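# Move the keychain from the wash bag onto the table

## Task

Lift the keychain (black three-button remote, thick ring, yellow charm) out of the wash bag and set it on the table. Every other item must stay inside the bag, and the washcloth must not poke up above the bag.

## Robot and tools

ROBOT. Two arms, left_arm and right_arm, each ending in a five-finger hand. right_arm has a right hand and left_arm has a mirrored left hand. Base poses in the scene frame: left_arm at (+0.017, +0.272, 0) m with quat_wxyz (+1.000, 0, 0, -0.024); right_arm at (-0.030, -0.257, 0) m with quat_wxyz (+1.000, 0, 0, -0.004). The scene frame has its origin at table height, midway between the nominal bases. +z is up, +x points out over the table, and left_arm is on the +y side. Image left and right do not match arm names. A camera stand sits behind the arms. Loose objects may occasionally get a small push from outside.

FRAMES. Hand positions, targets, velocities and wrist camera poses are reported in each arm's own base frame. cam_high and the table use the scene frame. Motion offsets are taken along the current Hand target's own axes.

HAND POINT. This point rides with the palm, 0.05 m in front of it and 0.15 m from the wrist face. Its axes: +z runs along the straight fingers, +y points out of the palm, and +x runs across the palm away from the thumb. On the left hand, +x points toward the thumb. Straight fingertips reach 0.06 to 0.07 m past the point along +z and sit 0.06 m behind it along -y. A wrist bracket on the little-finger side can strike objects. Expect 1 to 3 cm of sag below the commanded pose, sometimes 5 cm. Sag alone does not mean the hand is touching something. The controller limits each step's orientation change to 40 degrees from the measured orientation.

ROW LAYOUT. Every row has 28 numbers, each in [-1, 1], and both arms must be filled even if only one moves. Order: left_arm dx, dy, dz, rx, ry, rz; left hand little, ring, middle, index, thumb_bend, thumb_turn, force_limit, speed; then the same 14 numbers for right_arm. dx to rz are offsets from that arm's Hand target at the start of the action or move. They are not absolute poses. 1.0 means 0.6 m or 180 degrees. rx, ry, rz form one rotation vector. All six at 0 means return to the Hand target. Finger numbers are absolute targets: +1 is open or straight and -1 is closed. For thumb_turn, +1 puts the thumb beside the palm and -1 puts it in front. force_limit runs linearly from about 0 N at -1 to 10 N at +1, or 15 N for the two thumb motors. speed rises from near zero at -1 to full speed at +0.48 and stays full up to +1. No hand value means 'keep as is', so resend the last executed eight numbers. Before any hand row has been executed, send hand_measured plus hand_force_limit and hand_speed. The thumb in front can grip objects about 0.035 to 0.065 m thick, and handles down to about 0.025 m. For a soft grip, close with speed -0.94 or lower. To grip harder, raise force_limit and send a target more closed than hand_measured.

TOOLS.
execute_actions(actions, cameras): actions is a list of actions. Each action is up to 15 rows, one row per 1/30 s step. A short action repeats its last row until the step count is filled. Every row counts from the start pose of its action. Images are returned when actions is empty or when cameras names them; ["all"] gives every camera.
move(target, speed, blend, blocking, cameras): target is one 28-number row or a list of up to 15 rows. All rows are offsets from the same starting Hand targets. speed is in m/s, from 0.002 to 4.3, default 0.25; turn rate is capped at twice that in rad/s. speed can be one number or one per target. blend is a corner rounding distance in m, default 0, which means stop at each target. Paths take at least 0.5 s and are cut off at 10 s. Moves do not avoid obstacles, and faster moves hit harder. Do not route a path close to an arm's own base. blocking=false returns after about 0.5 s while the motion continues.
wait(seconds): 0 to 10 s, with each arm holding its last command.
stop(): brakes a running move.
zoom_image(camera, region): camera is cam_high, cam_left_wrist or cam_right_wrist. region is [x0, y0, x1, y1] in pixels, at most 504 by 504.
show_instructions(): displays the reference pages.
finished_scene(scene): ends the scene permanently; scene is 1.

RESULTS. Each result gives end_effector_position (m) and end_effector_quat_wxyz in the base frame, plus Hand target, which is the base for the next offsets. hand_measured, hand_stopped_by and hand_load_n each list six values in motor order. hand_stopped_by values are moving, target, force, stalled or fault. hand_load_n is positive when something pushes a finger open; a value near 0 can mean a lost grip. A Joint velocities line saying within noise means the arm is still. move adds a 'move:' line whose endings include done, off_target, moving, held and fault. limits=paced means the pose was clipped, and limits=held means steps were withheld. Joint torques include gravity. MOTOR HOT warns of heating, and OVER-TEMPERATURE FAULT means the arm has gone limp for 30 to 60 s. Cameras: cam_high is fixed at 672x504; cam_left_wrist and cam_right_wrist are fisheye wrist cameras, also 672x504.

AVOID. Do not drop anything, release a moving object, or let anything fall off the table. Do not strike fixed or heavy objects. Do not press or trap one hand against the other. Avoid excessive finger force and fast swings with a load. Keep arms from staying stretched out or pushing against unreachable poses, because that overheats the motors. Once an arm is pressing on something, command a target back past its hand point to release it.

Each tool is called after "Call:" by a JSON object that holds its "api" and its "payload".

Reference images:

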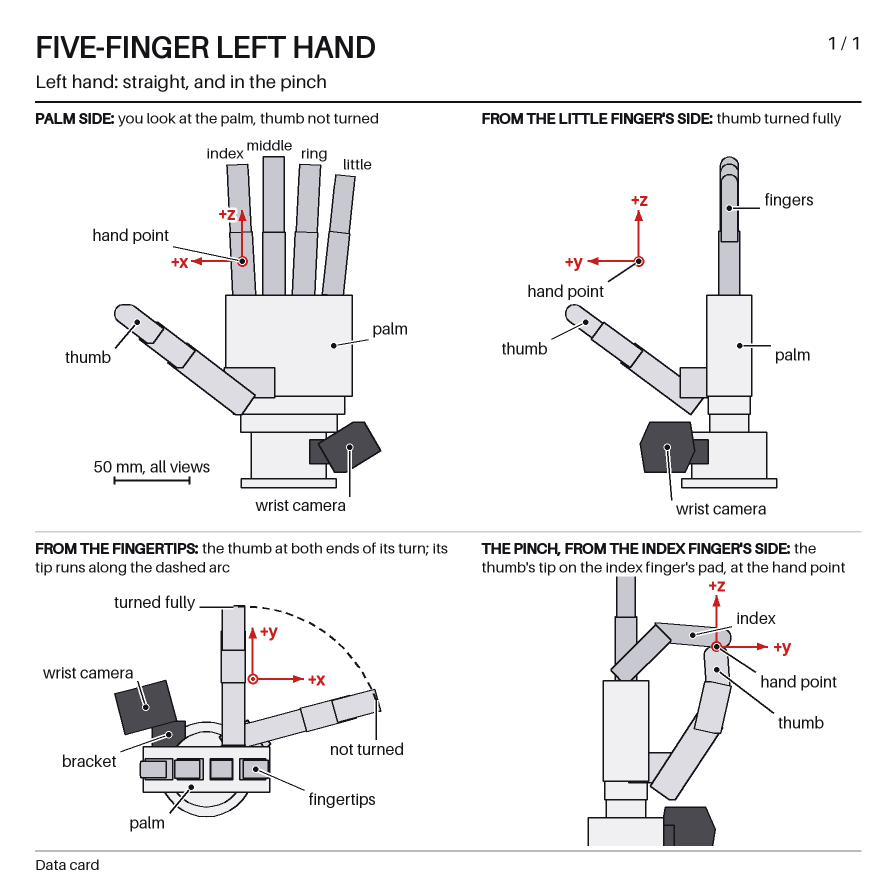

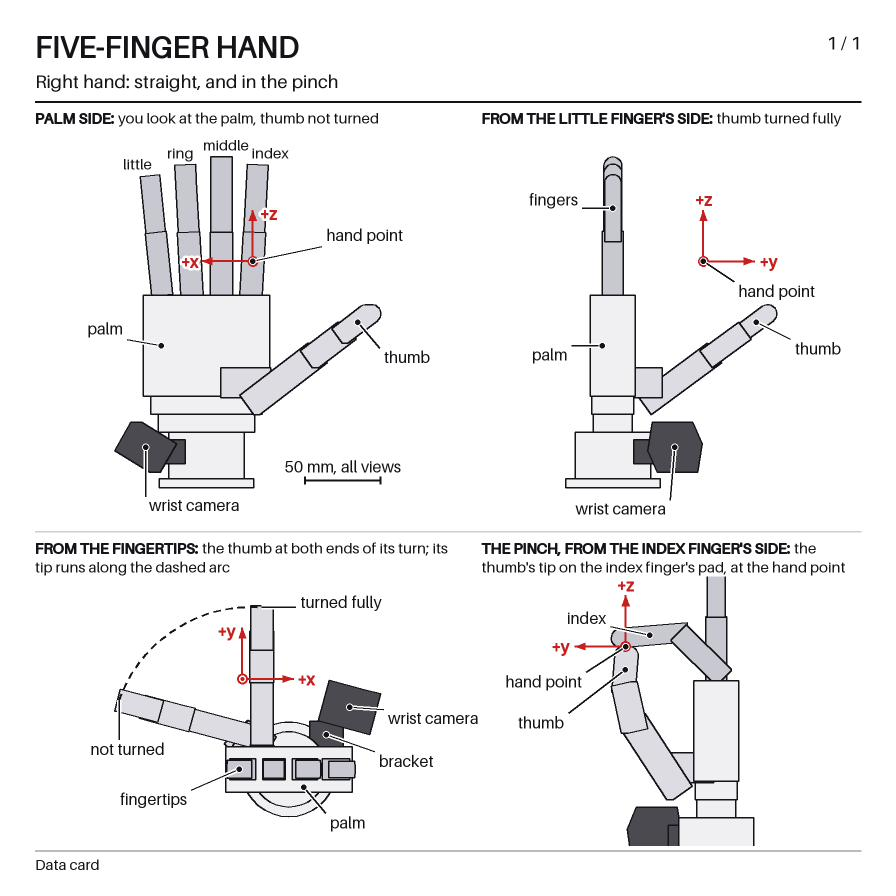

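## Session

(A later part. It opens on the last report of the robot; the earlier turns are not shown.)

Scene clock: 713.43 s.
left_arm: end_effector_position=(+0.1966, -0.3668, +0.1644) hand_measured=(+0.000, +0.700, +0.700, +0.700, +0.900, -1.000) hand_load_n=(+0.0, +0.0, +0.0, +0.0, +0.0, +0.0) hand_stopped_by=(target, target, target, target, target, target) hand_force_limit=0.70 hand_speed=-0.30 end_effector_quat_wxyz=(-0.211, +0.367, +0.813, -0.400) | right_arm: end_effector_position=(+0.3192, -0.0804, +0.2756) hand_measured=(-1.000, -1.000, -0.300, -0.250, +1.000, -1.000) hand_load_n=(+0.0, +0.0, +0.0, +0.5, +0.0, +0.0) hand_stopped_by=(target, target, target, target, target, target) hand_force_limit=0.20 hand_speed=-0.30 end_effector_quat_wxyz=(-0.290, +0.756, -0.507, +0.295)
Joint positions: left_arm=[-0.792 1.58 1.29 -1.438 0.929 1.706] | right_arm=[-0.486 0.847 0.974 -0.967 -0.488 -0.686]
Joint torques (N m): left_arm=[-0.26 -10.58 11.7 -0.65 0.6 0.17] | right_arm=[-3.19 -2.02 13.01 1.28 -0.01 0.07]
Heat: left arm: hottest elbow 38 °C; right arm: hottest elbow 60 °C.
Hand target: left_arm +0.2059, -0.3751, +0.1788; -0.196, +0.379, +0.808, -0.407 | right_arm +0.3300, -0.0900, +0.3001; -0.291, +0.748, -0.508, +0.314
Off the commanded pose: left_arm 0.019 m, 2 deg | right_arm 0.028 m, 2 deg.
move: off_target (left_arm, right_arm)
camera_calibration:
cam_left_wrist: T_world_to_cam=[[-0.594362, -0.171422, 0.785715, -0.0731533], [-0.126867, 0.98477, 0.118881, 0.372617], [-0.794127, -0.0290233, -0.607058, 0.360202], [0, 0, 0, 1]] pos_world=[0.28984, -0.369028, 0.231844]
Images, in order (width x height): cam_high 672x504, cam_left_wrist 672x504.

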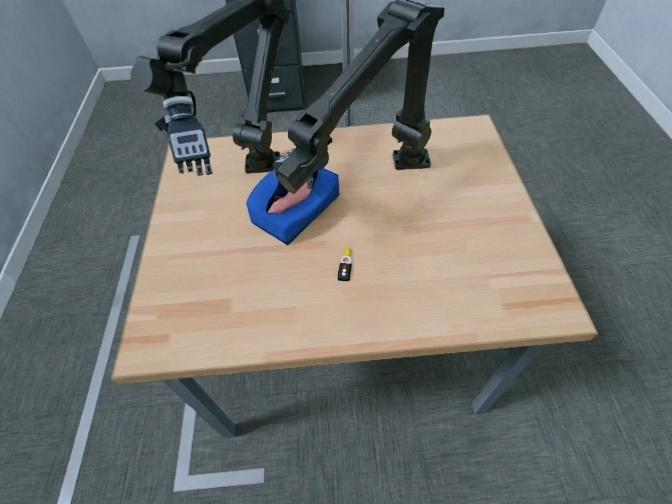

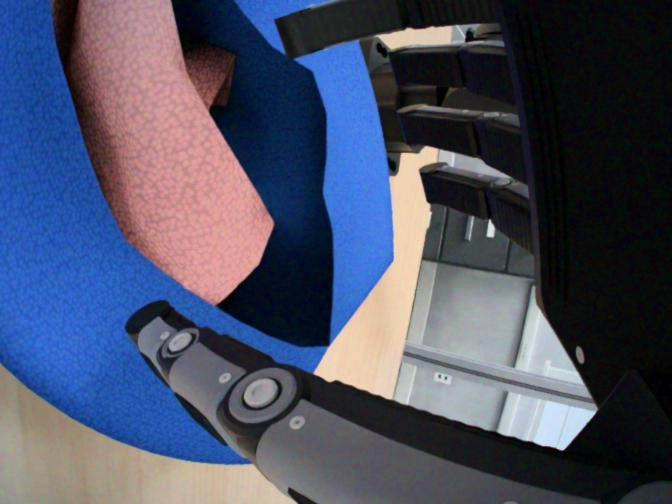

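Call:
{"api": "move", "payload": {"target": [0.05,0.02,-0.5,0,0,0,-0.3,-0.3,-0.3,-0.3,0.9,-1,0.7,-0.3,0,0,0,0,0,0,-1,-1,-0.3,-0.25,1,-1,0.2,-0.3], "speed": 0.2, "cameras": ["cam_left_wrist","cam_high","cam_right_wrist"]}}

Call:
{"api": "zoom_image", "payload": {"camera": "cam_high", "region": [220, 120, 370, 270]}}

Scene clock: 716.53 s.
left_arm: end_effector_position=(+0.3700, -0.1935, +0.3284) hand_measured=(-0.300, -0.300, -0.300, -0.300, +0.900, -1.000) hand_load_n=(+0.0, -0.5, +0.0, +0.0, +0.0, -0.5) hand_stopped_by=(target, target, target, target, target, target) hand_force_limit=0.70 hand_speed=-0.30 end_effector_quat_wxyz=(+0.041, +0.272, +0.883, -0.381) | right_arm: end_effector_position=(+0.3192, -0.0804, +0.2756) hand_measured=(-1.000, -1.000, -0.300, -0.250, +1.000, -1.000) hand_load_n=(+0.0, +0.0, +0.0, +0.0, +0.0, +0.0) hand_stopped_by=(target, target, target, target, target, target) hand_force_limit=0.20 hand_speed=-0.30 end_effector_quat_wxyz=(-0.290, +0.756, -0.507, +0.295)
Joint positions: left_arm=[-0.263 1.402 1.591 -1.688 0.785 1.875] | right_arm=[-0.486 0.847 0.974 -0.967 -0.488 -0.686]
Joint torques (N m): left_arm=[-0.73 -9.29 12.27 -0.17 0.48 0.24] | right_arm=[-3.49 -1.85 12.9 1.25 -0.06 0.07]
Heat: left arm: hottest elbow 38 °C; right arm: hottest elbow 60 °C.
Hand target: left_arm +0.3797, -0.1944, +0.3468; -0.196, +0.379, +0.808, -0.407 | right_arm +0.3300, -0.0900, +0.3001; -0.291, +0.748, -0.508, +0.314
Off the commanded pose: left_arm 0.021 m, 31 deg | right_arm 0.028 m, 2 deg.
joint sent to its limit (left arm) — joint 4 (wrist pitch), lower limit. The joint targets are off in orientation, not in position.
move: off_target (left_arm, right_arm)
camera_calibration:
cam_left_wrist: T_world_to_cam=[[-0.734083, -0.407003, 0.543572, 0.0163598], [-0.519368, 0.852203, -0.0633032, 0.383864], [-0.437469, -0.328783, -0.836972, 0.488007], [0, 0, 0, 1]] pos_world=[0.424864, -0.160023, 0.423856]
cam_right_wrist: T_world_to_cam=[[-0.517228, -0.560639, -0.646652, 0.296171], [-0.767216, 0.638573, 0.0600275, 0.281794], [0.379281, 0.52717, -0.76042, 0.249752], [0, 0, 0, 1]] pos_world=[0.274659, -0.145563, 0.364521]

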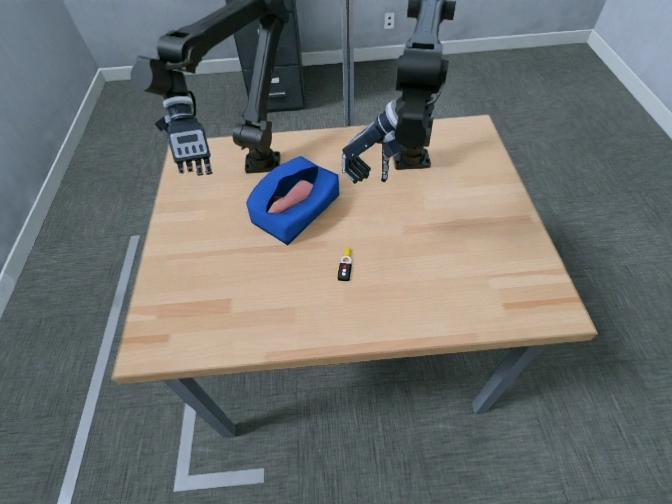

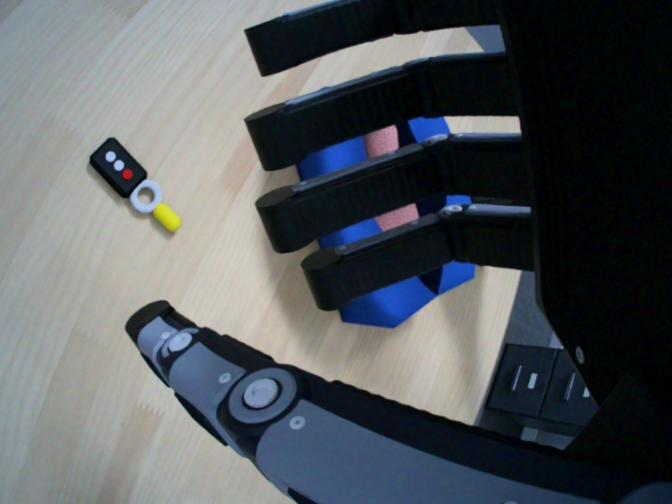

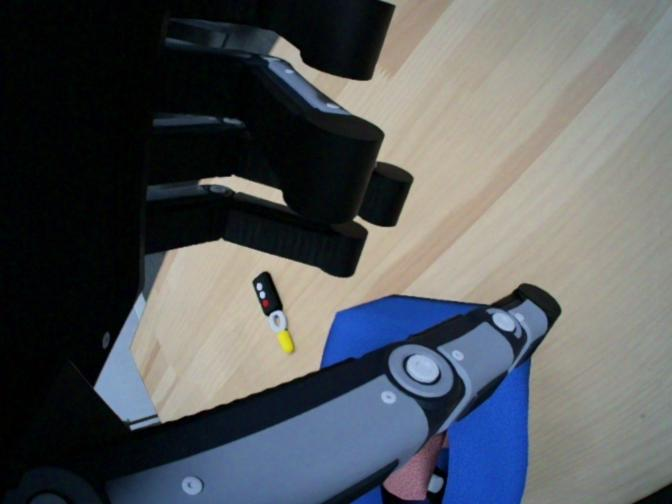

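Scaled by 3.360 from the camera's 672x504 image, which has a finer 960x720 frame.

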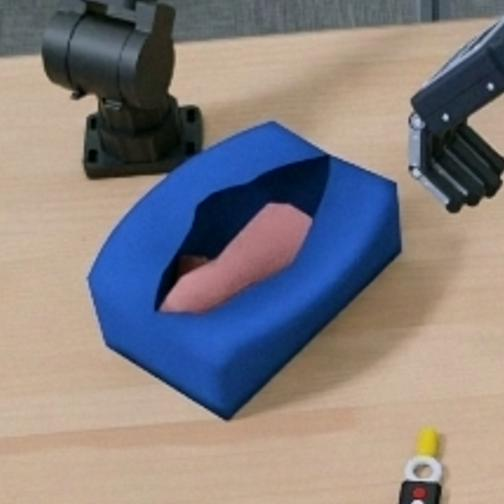

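Call:
{"api": "move", "payload": {"target": [-0.0351,0.0238,0.3808,-0.1587,-0.0416,-0.0466,0.9,0.9,0.9,0.9,-0.8,-1,0,-0.1,0,0,0,0,0,0,-1,-1,-0.3,-0.25,1,-1,0.2,-0.3], "speed": 0.2, "cameras": ["cam_left_wrist","cam_high"]}}

Call:
{"api": "zoom_image", "payload": {"camera": "cam_high", "region": [220, 120, 370, 270]}}

Scene clock: 725.07 s.
left_arm: end_effector_position=(+0.2559, -0.3187, +0.2044) hand_measured=(+0.900, +0.900, +0.900, +0.900, -0.800, -1.000) hand_load_n=(+0.0, +0.0, +0.0, +0.0, +0.0, +0.0) hand_stopped_by=(target, target, target, target, target, target) hand_force_limit=0.00 hand_speed=-0.10 end_effector_quat_wxyz=(-0.073, +0.339, +0.916, -0.203) | right_arm: end_effector_position=(+0.3192, -0.0804, +0.2756) hand_measured=(-1.000, -1.000, -0.300, -0.250, +1.000, -1.000) hand_load_n=(+0.0, +0.0, +0.0, +0.0, +0.0, +0.0) hand_stopped_by=(target, target, target, target, target, target) hand_force_limit=0.20 hand_speed=-0.30 end_effector_quat_wxyz=(-0.290, +0.756, -0.507, +0.295)
Joint positions: left_arm=[-0.818 1.466 1.375 -1.424 0.432 1.449] | right_arm=[-0.486 0.847 0.974 -0.967 -0.488 -0.686]
Joint torques (N m): left_arm=[-0.56 -9.58 8.09 0.58 0.22 -0.11] | right_arm=[-3.66 -1.9 13.04 1.17 -0.07 0.06]
Heat: left arm: hottest elbow 39 °C; right arm: hottest elbow 60 °C.
Hand target: left_arm +0.2568, -0.3216, +0.1999; -0.073, +0.329, +0.919, -0.204 | right_arm +0.3300, -0.0900, +0.3001; -0.291, +0.748, -0.508, +0.314
Off the commanded pose: left_arm 0.005 m, 1 deg | right_arm 0.028 m, 2 deg.
move: off_target (right_arm)
camera_calibration:
cam_left_wrist: T_world_to_cam=[[-0.784752, -0.470314, 0.403694, -0.0294938], [-0.35935, 0.87592, 0.321919, 0.311245], [-0.505007, 0.107559, -0.856387, 0.453503], [0, 0, 0, 1]] pos_world=[0.317723, -0.335276, 0.300085]
Images, in order (width x height): cam_high 672x504, cam_left_wrist 672x504.

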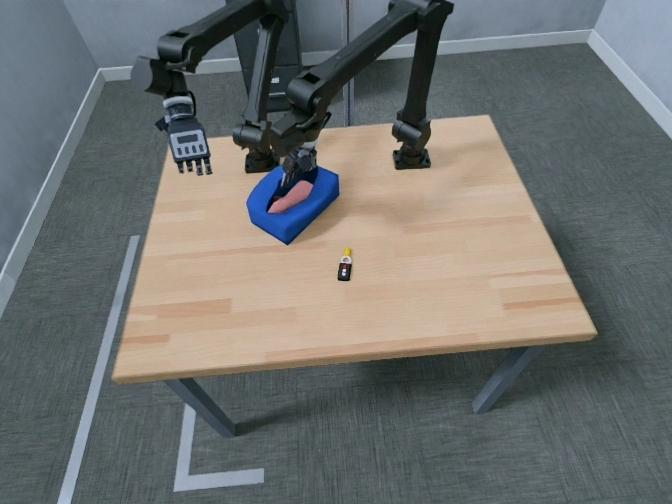

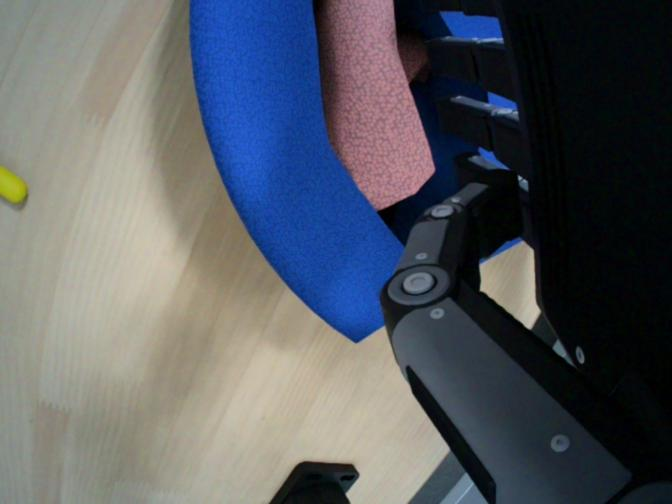

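Scaled by 3.360 from the camera's 672x504 image, which has a finer 960x720 frame.

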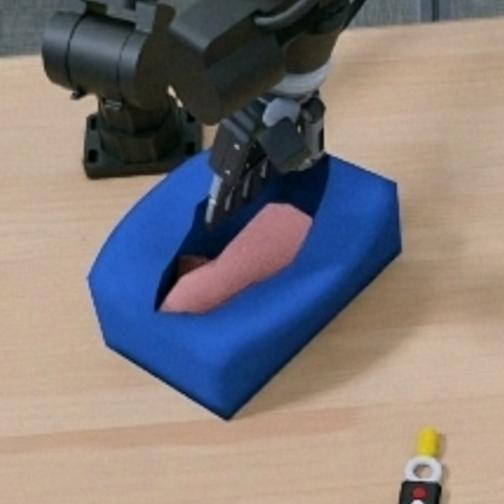

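Call:
{"api": "move", "payload": {"target": [0.0195,0.0658,0.1533,0,0,0,0.9,0.9,0.9,0.9,-0.8,-1,0,-0.1,0,0,0,0,0,0,-1,-1,-0.3,-0.25,1,-1,0.2,-0.3], "speed": 0.08, "cameras": ["cam_left_wrist","cam_high"]}}

Call:
{"api": "zoom_image", "payload": {"camera": "cam_high", "region": [220, 120, 370, 270]}}

Scene clock: 729.40 s.
left_arm: end_effector_position=(+0.2482, -0.3143, +0.1079) hand_measured=(+0.900, +0.900, +0.900, +0.900, -0.800, -1.000) hand_load_n=(+0.0, +0.0, +0.0, +0.0, +0.0, +0.0) hand_stopped_by=(target, target, target, target, target, target) hand_force_limit=0.00 hand_speed=-0.10 end_effector_quat_wxyz=(-0.069, +0.334, +0.917, -0.206) | right_arm: end_effector_position=(+0.3192, -0.0804, +0.2756) hand_measured=(-1.000, -1.000, -0.300, -0.250, +1.000, -1.000) hand_load_n=(+0.0, +0.0, +0.0, +0.0, +0.0, +0.0) hand_stopped_by=(target, target, target, target, target, target) hand_force_limit=0.20 hand_speed=-0.30 end_effector_quat_wxyz=(-0.290, +0.756, -0.507, +0.295)
Joint positions: left_arm=[-0.823 1.492 1.144 -1.153 0.432 1.43] | right_arm=[-0.486 0.847 0.974 -0.967 -0.488 -0.686]
Joint torques (N m): left_arm=[-0.32 -8.94 7.36 0.83 0.21 -0.11] | right_arm=[-3.6 -1.55 12.92 1.35 -0.05 0.06]
Heat: left arm: hottest elbow 39 °C; right arm: hottest elbow 60 °C.
Hand target: left_arm +0.2458, -0.3167, +0.1000; -0.073, +0.329, +0.919, -0.204 | right_arm +0.3300, -0.0900, +0.3001; -0.291, +0.748, -0.508, +0.314
Off the commanded pose: left_arm 0.009 m, 1 deg | right_arm 0.028 m, 2 deg.
move: off_target (right_arm)
camera_calibration:
cam_left_wrist: T_world_to_cam=[[-0.780729, -0.477241, 0.403365, 0.00236081], [-0.370835, 0.873421, 0.315621, 0.338385], [-0.502935, 0.096833, -0.858883, 0.362843], [0, 0, 0, 1]] pos_world=[0.309814, -0.329561, 0.203886]
Images, in order (width x height): cam_high 672x504, cam_left_wrist 672x504.

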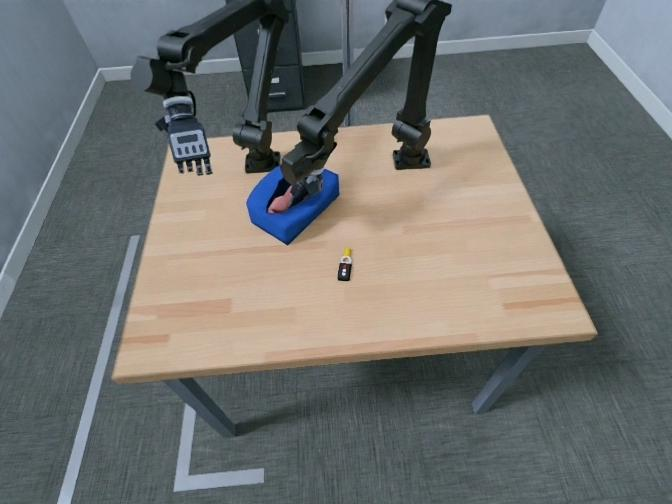

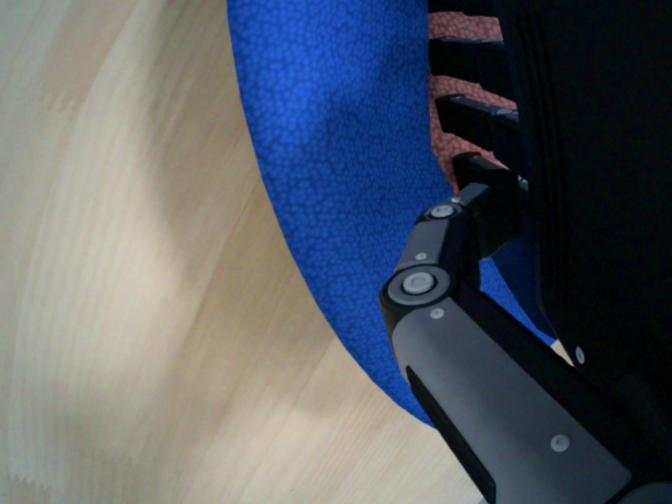

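Scaled by 3.360 from the camera's 672x504 image, which has a finer 960x720 frame.

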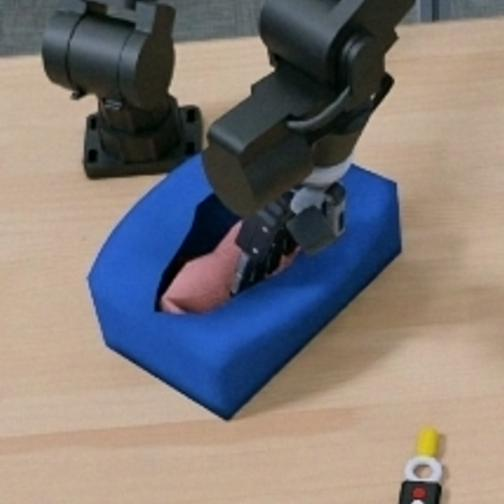

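Call:
{"api": "move", "payload": {"target": [0,0.0282,0.0604,0,0,0,0.9,0.9,0.9,0.9,-0.8,-1,0,-0.1,0,0,0,0,0,0,-1,-1,-0.3,-0.25,1,-1,0.2,-0.3], "speed": 0.06, "cameras": ["cam_left_wrist","cam_high"]}}

Call:
{"api": "zoom_image", "payload": {"camera": "cam_high", "region": [220, 120, 370, 270]}}

Scene clock: 731.70 s.
left_arm: end_effector_position=(+0.2470, -0.3163, +0.0761) hand_measured=(+0.900, +0.900, +0.900, +0.900, -0.800, -1.000) hand_load_n=(+0.0, +0.0, +1.0, +0.0, +0.0, +0.0) hand_stopped_by=(target, target, target, target, target, target) hand_force_limit=0.00 hand_speed=-0.10 end_effector_quat_wxyz=(-0.067, +0.333, +0.916, -0.212) | right_arm: end_effector_position=(+0.3192, -0.0804, +0.2756) hand_measured=(-1.000, -1.000, -0.300, -0.250, +1.000, -1.000) hand_load_n=(+0.0, +0.0, +0.0, +0.0, +0.0, +0.0) hand_stopped_by=(target, target, target, target, target, target) hand_force_limit=0.20 hand_speed=-0.30 end_effector_quat_wxyz=(-0.290, +0.756, -0.507, +0.295)
Joint positions: left_arm=[-0.823 1.52 1.086 -1.056 0.443 1.426] | right_arm=[-0.486 0.847 0.974 -0.967 -0.488 -0.686]
Joint torques (N m): left_arm=[-1.49 -8 6.61 1.13 0.08 -0.11] | right_arm=[-3.37 -1.9 13.05 1.21 -0.08 0.04]
Heat: left arm: hottest elbow 39 °C; right arm: hottest elbow 60 °C.
Hand target: left_arm +0.2458, -0.3167, +0.0598; -0.073, +0.329, +0.919, -0.204 | right_arm +0.3300, -0.0900, +0.3001; -0.291, +0.748, -0.508, +0.314
Off the commanded pose: left_arm 0.016 m, 1 deg | right_arm 0.028 m, 2 deg.
move: off_target (left_arm, right_arm)
camera_calibration:
cam_left_wrist: T_world_to_cam=[[-0.777946, -0.474502, 0.411884, 0.012747], [-0.372874, 0.876252, 0.3052, 0.35193], [-0.505732, 0.0838484, -0.858606, 0.331743], [0, 0, 0, 1]] pos_world=[0.308915, -0.330147, 0.172177]
Images, in order (width x height): cam_high 672x504, cam_left_wrist 672x504.

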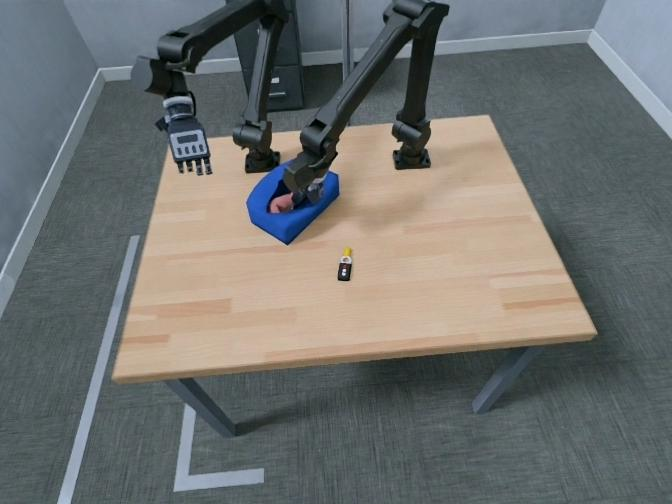

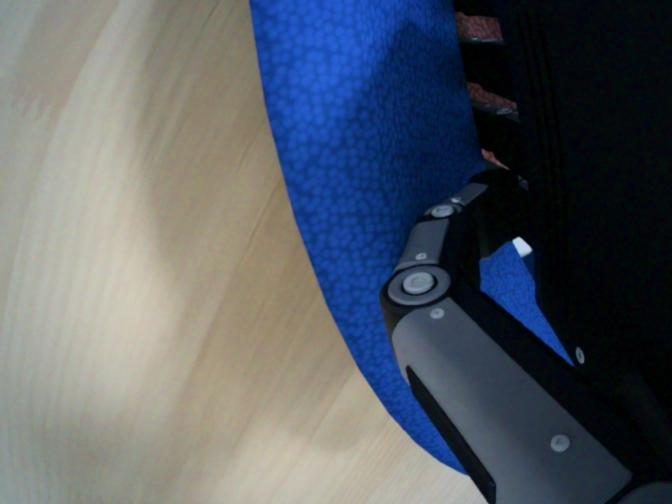

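Scaled by 3.360 from the camera's 672x504 image, which has a finer 960x720 frame.

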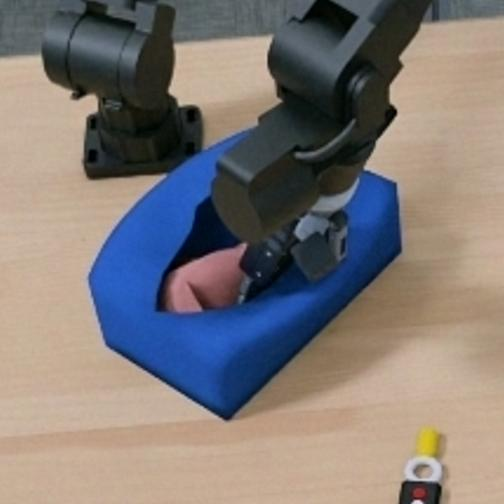

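Call:
{"api": "move", "payload": {"target": [[0,-0.0705,-0.151,0,0,0,0.9,0.9,0.9,0.9,-0.8,-1,0,-0.1,0,0,0,0,0,0,-1,-1,-0.3,-0.25,1,-1,0.2,-0.3],[-0.0833,-0.0826,-0.1453,0,0,0,0.9,0.9,0.9,0.9,-0.8,-1,0,-0.1,0,0,0,0,0,0,-1,-1,-0.3,-0.25,1,-1,0.2,-0.3]], "speed": 0.12, "cameras": ["cam_left_wrist","cam_high"]}}

Call:
{"api": "zoom_image", "payload": {"camera": "cam_high", "region": [220, 120, 370, 270]}}

Scene clock: 735.93 s.
left_arm: end_effector_position=(+0.2726, -0.3418, +0.1491) hand_measured=(+0.900, +0.900, +0.900, +0.900, -0.800, -1.000) hand_load_n=(+0.0, +0.0, +0.0, +0.0, +0.0, -0.5) hand_stopped_by=(target, target, target, target, target, target) hand_force_limit=0.00 hand_speed=-0.10 end_effector_quat_wxyz=(-0.081, +0.330, +0.919, -0.199) | right_arm: end_effector_position=(+0.3192, -0.0804, +0.2756) hand_measured=(-1.000, -1.000, -0.300, -0.250, +1.000, -1.000) hand_load_n=(+0.0, +0.0, +0.5, +0.5, +0.0, +0.0) hand_stopped_by=(target, target, target, target, target, target) hand_force_limit=0.20 hand_speed=-0.30 end_effector_quat_wxyz=(-0.290, +0.756, -0.507, +0.295)
Joint positions: left_arm=[-0.825 1.574 1.35 -1.303 0.432 1.426] | right_arm=[-0.486 0.847 0.974 -0.967 -0.488 -0.686]
Joint torques (N m): left_arm=[-1.14 -10.81 12.1 -0.46 0.19 -0.1] | right_arm=[-3.43 -1.67 12.98 1.26 -0.06 0.04]
Heat: left arm: hottest elbow 39 °C; right arm: hottest elbow 60 °C.
Hand target: left_arm +0.2794, -0.3545, +0.1599; -0.073, +0.329, +0.919, -0.204 | right_arm +0.3300, -0.0900, +0.3001; -0.291, +0.748, -0.508, +0.314
Off the commanded pose: left_arm 0.018 m, 1 deg | right_arm 0.028 m, 2 deg.
move: off_target (left_arm, right_arm)
camera_calibration:
cam_left_wrist: T_world_to_cam=[[-0.771271, -0.487975, 0.408682, -0.0154293], [-0.366467, 0.865409, 0.341715, 0.350643], [-0.520425, 0.113786, -0.846292, 0.421831], [0, 0, 0, 1]] pos_world=[0.336131, -0.358978, 0.243478]
Images, in order (width x height): cam_high 672x504, cam_left_wrist 672x504.

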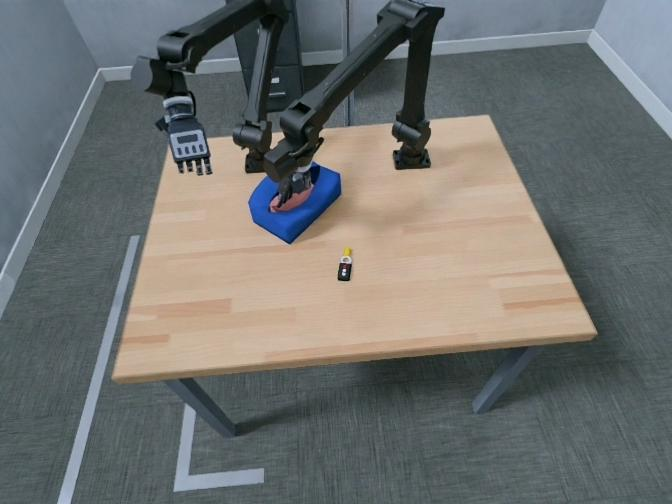

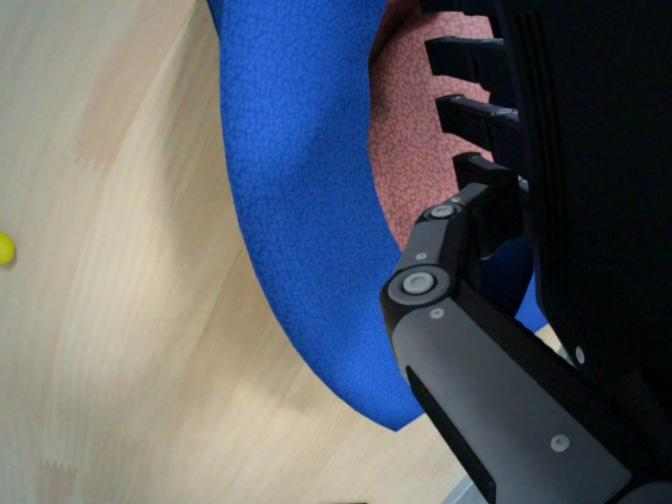

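Scaled by 3.360 from the camera's 672x504 image, which has a finer 960x720 frame.

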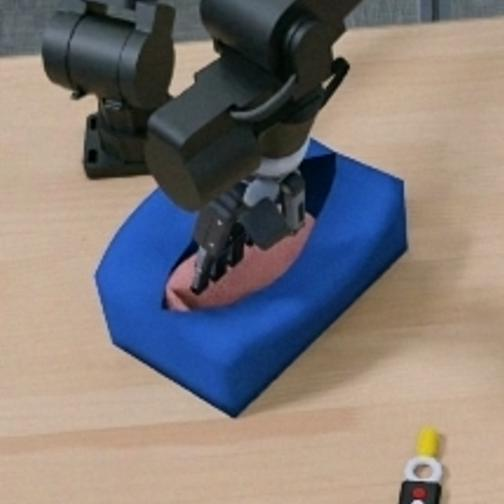

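Call:
{"api": "move", "payload": {"target": [0.005,0.0599,0.1284,0,0,0,0.9,0.9,0.9,0.9,-0.8,-1,0,-0.1,0,0,0,0,0,0,-1,-1,-0.3,-0.25,1,-1,0.2,-0.3], "speed": 0.08, "cameras": ["cam_left_wrist","cam_high"]}}

Call:
{"api": "zoom_image", "payload": {"camera": "cam_high", "region": [220, 120, 370, 270]}}

Scene clock: 740.17 s.
left_arm: end_effector_position=(+0.2800, -0.3506, +0.0856) hand_measured=(+0.900, +0.900, +0.900, +0.900, -0.800, -1.000) hand_load_n=(+0.0, +0.0, +0.0, +0.0, +0.0, +0.0) hand_stopped_by=(target, target, target, target, target, target) hand_force_limit=0.00 hand_speed=-0.10 end_effector_quat_wxyz=(-0.067, +0.337, +0.916, -0.207) | right_arm: end_effector_position=(+0.3192, -0.0804, +0.2756) hand_measured=(-1.000, -1.000, -0.300, -0.250, +1.000, -1.000) hand_load_n=(+0.5, +0.0, +0.0, +0.0, +0.0, +0.0) hand_stopped_by=(target, target, target, target, target, target) hand_force_limit=0.20 hand_speed=-0.30 end_effector_quat_wxyz=(-0.290, +0.756, -0.507, +0.295)
Joint positions: left_arm=[-0.827 1.629 1.245 -1.111 0.432 1.433] | right_arm=[-0.486 0.847 0.974 -0.967 -0.488 -0.686]
Joint torques (N m): left_arm=[-0.26 -10.4 7.05 0.84 0.22 -0.06] | right_arm=[-3.78 -1.85 13.03 1.32 -0.06 0.06]
Heat: left arm: hottest elbow 39 °C; right arm: hottest elbow 60 °C.
Hand target: left_arm +0.2771, -0.3527, +0.0748; -0.073, +0.329, +0.919, -0.204 | right_arm +0.3300, -0.0900, +0.3001; -0.291, +0.748, -0.508, +0.314
Off the commanded pose: left_arm 0.011 m, 1 deg | right_arm 0.028 m, 2 deg.
move: off_target (left_arm, right_arm)
camera_calibration:
cam_left_wrist: T_world_to_cam=[[-0.78516, -0.470875, 0.402245, 0.022343], [-0.366599, 0.876889, 0.31092, 0.389408], [-0.499129, 0.0966595, -0.86112, 0.36226], [0, 0, 0, 1]] pos_world=[0.341114, -0.365963, 0.181887]
Images, in order (width x height): cam_high 672x504, cam_left_wrist 672x504.

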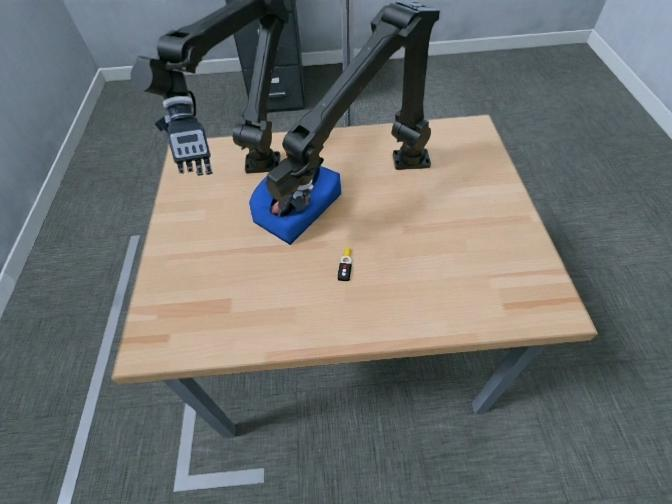

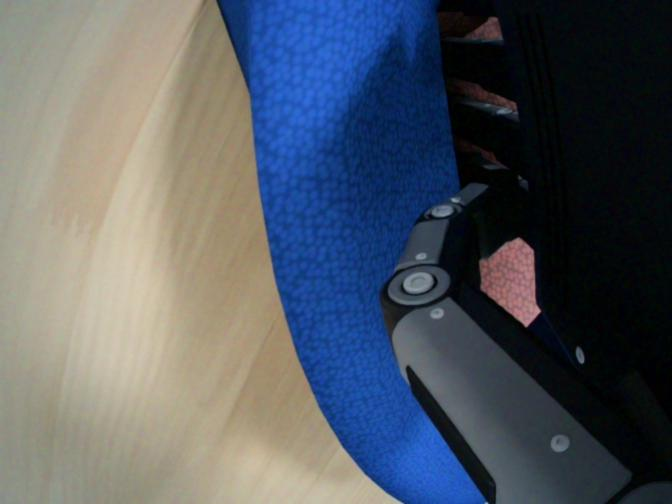

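Scaled by 3.360 from the camera's 672x504 image, which has a finer 960x720 frame.

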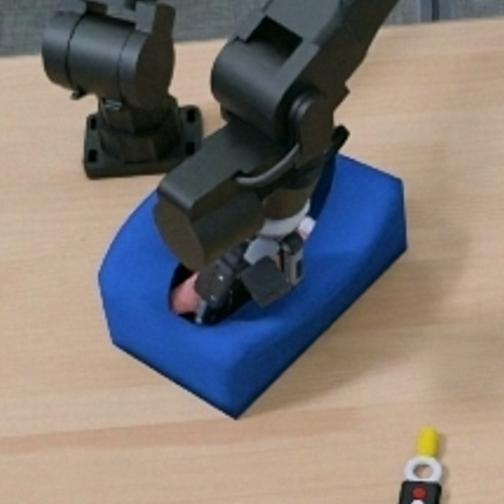

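Call:
{"api": "move", "payload": {"target": [[0,-0.0845,-0.1813,0,0,0,0.9,0.9,0.9,0.9,-0.8,-1,0,-0.1,0,0,0,0,0,0,-1,-1,-0.3,-0.25,1,-1,0.2,-0.3],[-0.0118,0.1003,-0.1482,0.3056,0,0,0.9,0.9,0.9,0.9,-0.8,-1,0,-0.1,0,0,0,0,0,0,-1,-1,-0.3,-0.25,1,-1,0.2,-0.3]], "speed": [0.12,0.25], "cameras": ["cam_left_wrist","cam_high"]}}

Call:
{"api": "zoom_image", "payload": {"camera": "cam_high", "region": [220, 120, 370, 270]}}

Scene clock: 746.50 s.
left_arm: end_effector_position=(+0.3416, -0.2873, +0.1366) hand_measured=(+0.900, +0.900, +0.900, +0.900, -0.800, -1.000) hand_load_n=(+0.0, +0.0, +0.0, +0.0, +0.0, +0.0) hand_stopped_by=(target, target, target, target, target, target) hand_force_limit=0.00 hand_speed=-0.10 end_effector_quat_wxyz=(-0.163, +0.201, +0.789, -0.557) | right_arm: end_effector_position=(+0.3192, -0.0804, +0.2756) hand_measured=(-1.000, -1.000, -0.300, -0.250, +1.000, -1.000) hand_load_n=(+0.0, +0.0, +0.0, +0.0, +0.0, +0.0) hand_stopped_by=(target, target, target, target, target, target) hand_force_limit=0.20 hand_speed=-0.30 end_effector_quat_wxyz=(-0.290, +0.756, -0.507, +0.295)
Joint positions: left_arm=[-0.343 1.796 1.352 -1.631 1.19 2.073] | right_arm=[-0.486 0.847 0.974 -0.967 -0.488 -0.686]
Joint torques (N m): left_arm=[-0.38 -11.46 6.27 -0.55 0.81 0.17] | right_arm=[-3.6 -1.79 13.03 1.36 -0.04 0.06]
Heat: left arm: hottest elbow 39 °C; right arm: hottest elbow 60 °C.
Hand target: left_arm +0.3410, -0.2859, +0.1299; -0.216, +0.258, +0.721, -0.606 | right_arm +0.3300, -0.0900, +0.3001; -0.291, +0.748, -0.508, +0.314
Off the commanded pose: left_arm 0.007 m, 13 deg | right_arm 0.028 m, 2 deg.
joint sent to its limit (left arm) — joint 6 (wrist roll), upper limit. The joint targets are off in orientation, not in position.
move: off_target (left_arm, right_arm)
camera_calibration:
cam_left_wrist: T_world_to_cam=[[-0.379316, -0.139565, 0.914681, -0.0333726], [-0.463298, 0.884356, -0.0571903, 0.426006], [-0.800921, -0.445463, -0.40011, 0.315152], [0, 0, 0, 1]] pos_world=[0.437121, -0.24101, 0.180984]
Images, in order (width x height): cam_high 672x504, cam_left_wrist 672x504.

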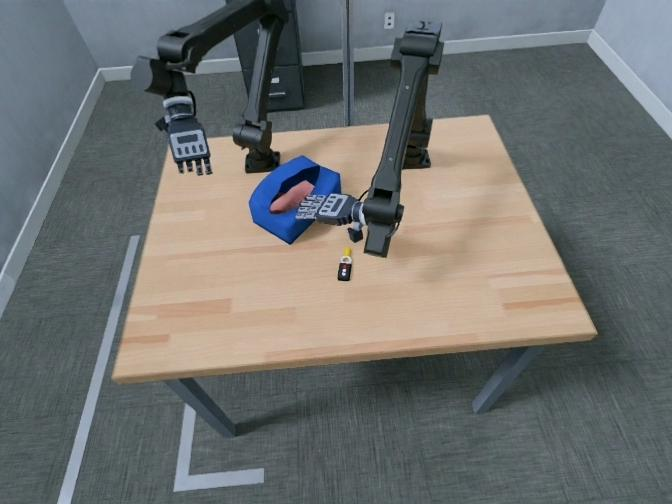

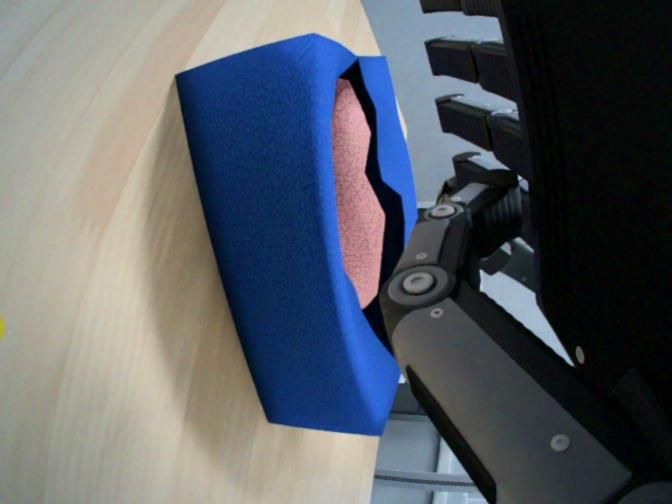

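Scaled by 3.360 from the camera's 672x504 image, which has a finer 960x720 frame.

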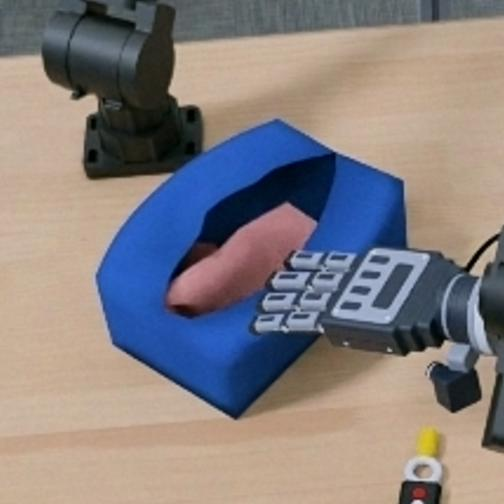

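Call:
{"api": "zoom_image", "payload": {"camera": "cam_left_wrist", "region": [250, 20, 470, 360]}}

Scaled by 1.482 from the camera's 672x504 image, which has a finer 960x720 frame.

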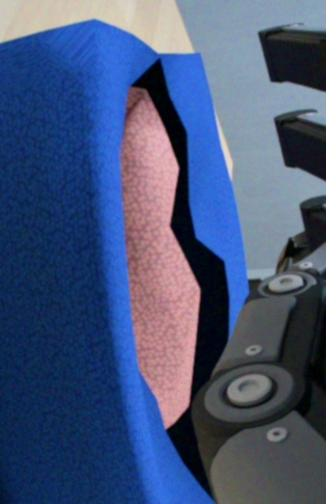

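Call:
{"api": "move", "payload": {"target": [[0.1457,-0.1135,0.0667,-0.1944,0,0,0.85,0.85,0.85,0.85,-0.2,1,0.2,0,0,0,0,0,0,0,-1,-1,-0.3,-0.25,1,-1,0.2,-0.3],[0.1457,-0.0232,0.0825,-0.1944,0,0,0.85,0.85,0.85,0.85,-0.2,1,0.2,0,0,0,0,0,0,0,-1,-1,-0.3,-0.25,1,-1,0.2,-0.3]], "speed": [0.25,0.12], "blend": 0.01, "cameras": ["cam_left_wrist","cam_high"]}}

Call:
{"api": "zoom_image", "payload": {"camera": "cam_high", "region": [220, 120, 370, 270]}}

Scene clock: 753.20 s.
left_arm: end_effector_position=(+0.2424, -0.2684, +0.1413) hand_measured=(+0.850, +0.850, +0.850, +0.850, -0.200, +1.000) hand_load_n=(+0.0, +0.0, +0.0, +0.0, +0.0, +0.0) hand_stopped_by=(target, target, target, target, target, target) hand_force_limit=0.20 hand_speed=0.00 end_effector_quat_wxyz=(-0.123, +0.319, +0.867, -0.363) | right_arm: end_effector_position=(+0.3192, -0.0804, +0.2756) hand_measured=(-1.000, -1.000, -0.300, -0.250, +1.000, -1.000) hand_load_n=(+0.0, +0.0, +0.0, +0.0, +0.0, +0.0) hand_stopped_by=(target, target, target, target, target, target) hand_force_limit=0.20 hand_speed=-0.30 end_effector_quat_wxyz=(-0.290, +0.756, -0.507, +0.295)
Joint positions: left_arm=[-0.58 1.422 1.103 -1.351 0.782 1.737] | right_arm=[-0.486 0.847 0.974 -0.967 -0.488 -0.686]
Joint torques (N m): left_arm=[-0.5 -7.94 7.12 0.23 0.45 -0.18] | right_arm=[-3.37 -2.14 13.04 1.29 -0.05 0.07]
Heat: left arm: hottest elbow 38 °C; right arm: hottest elbow 61 °C.
Hand target: left_arm +0.2409, -0.2700, +0.1351; -0.129, +0.311, +0.870, -0.361 | right_arm +0.3300, -0.0900, +0.3001; -0.291, +0.748, -0.508, +0.314
Off the commanded pose: left_arm 0.007 m, 1 deg | right_arm 0.028 m, 2 deg.
move: off_target (right_arm)
camera_calibration:
cam_left_wrist: T_world_to_cam=[[-0.66463, -0.323814, 0.673358, -0.0189065], [-0.313341, 0.938927, 0.142245, 0.313843], [-0.678295, -0.11645, -0.725503, 0.350588], [0, 0, 0, 1]] pos_world=[0.323576, -0.259972, 0.222441]
Images, in order (width x height): cam_high 672x504, cam_left_wrist 672x504.

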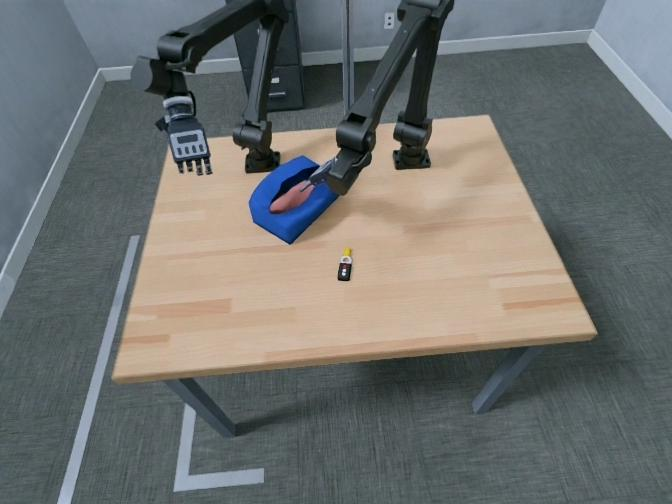

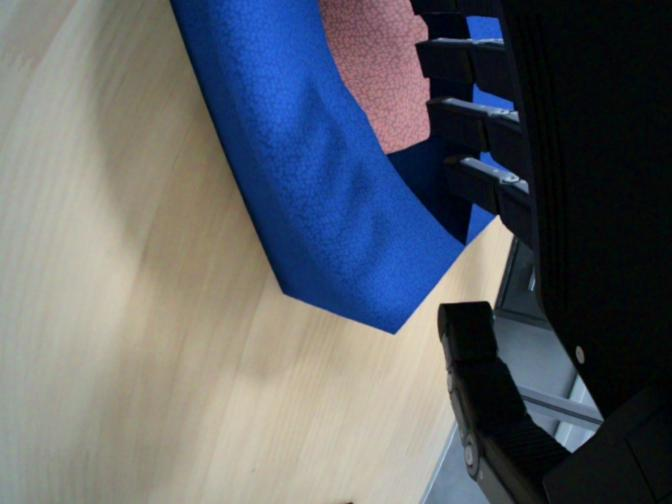

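Scaled by 3.360 from the camera's 672x504 image, which has a finer 960x720 frame.

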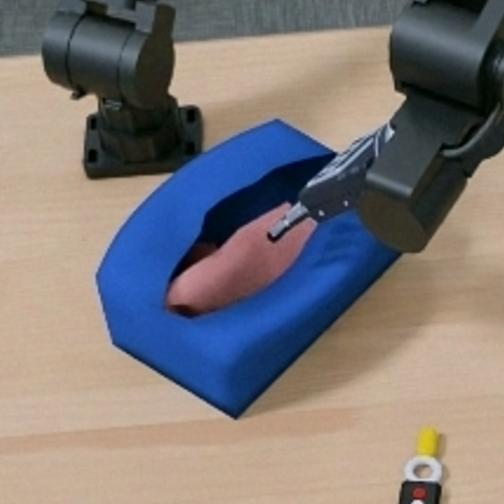

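Call:
{"api": "move", "payload": {"target": [0.0008,0.0058,0.2418,0,0,0,0.85,0.85,0.85,0.85,-0.2,1,0.2,0,0,0,0,0,0,0,-1,-1,-0.3,-0.25,1,-1,0.2,-0.3], "speed": 0.08, "cameras": ["cam_left_wrist","cam_high"]}}

Call:
{"api": "zoom_image", "payload": {"camera": "cam_high", "region": [220, 120, 370, 270]}}

Scene clock: 757.00 s.
left_arm: end_effector_position=(+0.1850, -0.3506, +0.0495) hand_measured=(+0.850, +0.850, +0.850, +0.850, -0.200, +1.000) hand_load_n=(+0.0, +0.5, +1.0, +0.0, -1.0, +0.0) hand_stopped_by=(target, target, target, target, target, target) hand_force_limit=0.20 hand_speed=0.00 end_effector_quat_wxyz=(-0.114, +0.317, +0.865, -0.373) | right_arm: end_effector_position=(+0.3192, -0.0804, +0.2756) hand_measured=(-1.000, -1.000, -0.300, -0.250, +1.000, -1.000) hand_load_n=(+0.5, +0.0, +0.0, +0.0, +0.0, +0.0) hand_stopped_by=(target, target, target, target, target, target) hand_force_limit=0.20 hand_speed=-0.30 end_effector_quat_wxyz=(-0.290, +0.756, -0.507, +0.295)
Joint positions: left_arm=[-0.829 1.497 0.91 -0.8 0.785 1.367] | right_arm=[-0.486 0.847 0.974 -0.967 -0.488 -0.686]
Joint torques (N m): left_arm=[-0.62 -7.18 5.42 1.16 0.11 -0.11] | right_arm=[-3.31 -1.67 13.03 1.29 -0.04 0.08]
Heat: left arm: hottest elbow 38 °C; right arm: hottest elbow 61 °C.
Hand target: left_arm +0.1771, -0.3474, +0.0302; -0.129, +0.311, +0.870, -0.361 | right_arm +0.3300, -0.0900, +0.3001; -0.291, +0.748, -0.508, +0.314
Off the commanded pose: left_arm 0.021 m, 2 deg | right_arm 0.028 m, 2 deg.
move: off_target (left_arm, right_arm)
camera_calibration:
cam_left_wrist: T_world_to_cam=[[-0.665268, -0.315582, 0.676629, -0.018981], [-0.325642, 0.938177, 0.117394, 0.389382], [-0.671845, -0.14224, -0.726906, 0.225339], [0, 0, 0, 1]] pos_world=[0.265565, -0.339247, 0.130932]
Images, in order (width x height): cam_high 672x504, cam_left_wrist 672x504.

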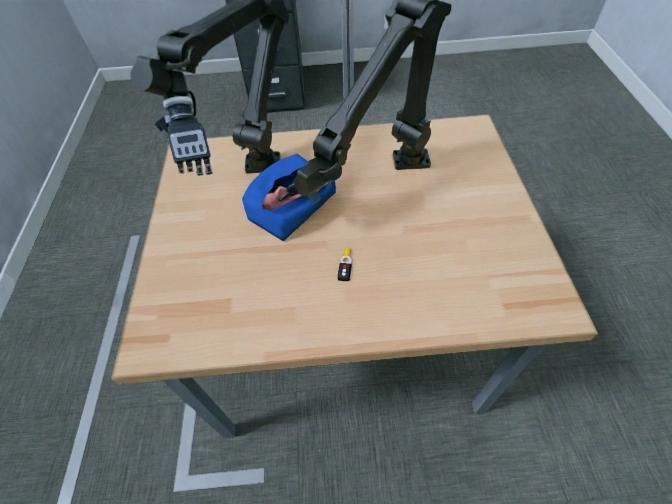

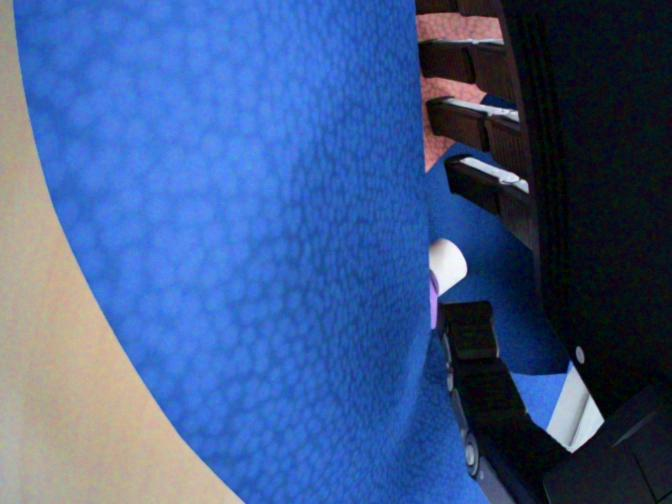

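Scaled by 3.360 from the camera's 672x504 image, which has a finer 960x720 frame.

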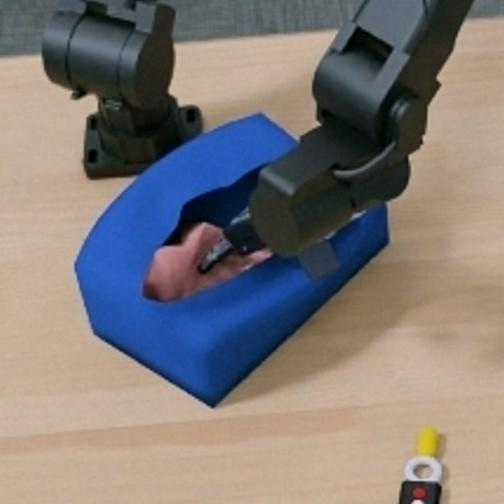

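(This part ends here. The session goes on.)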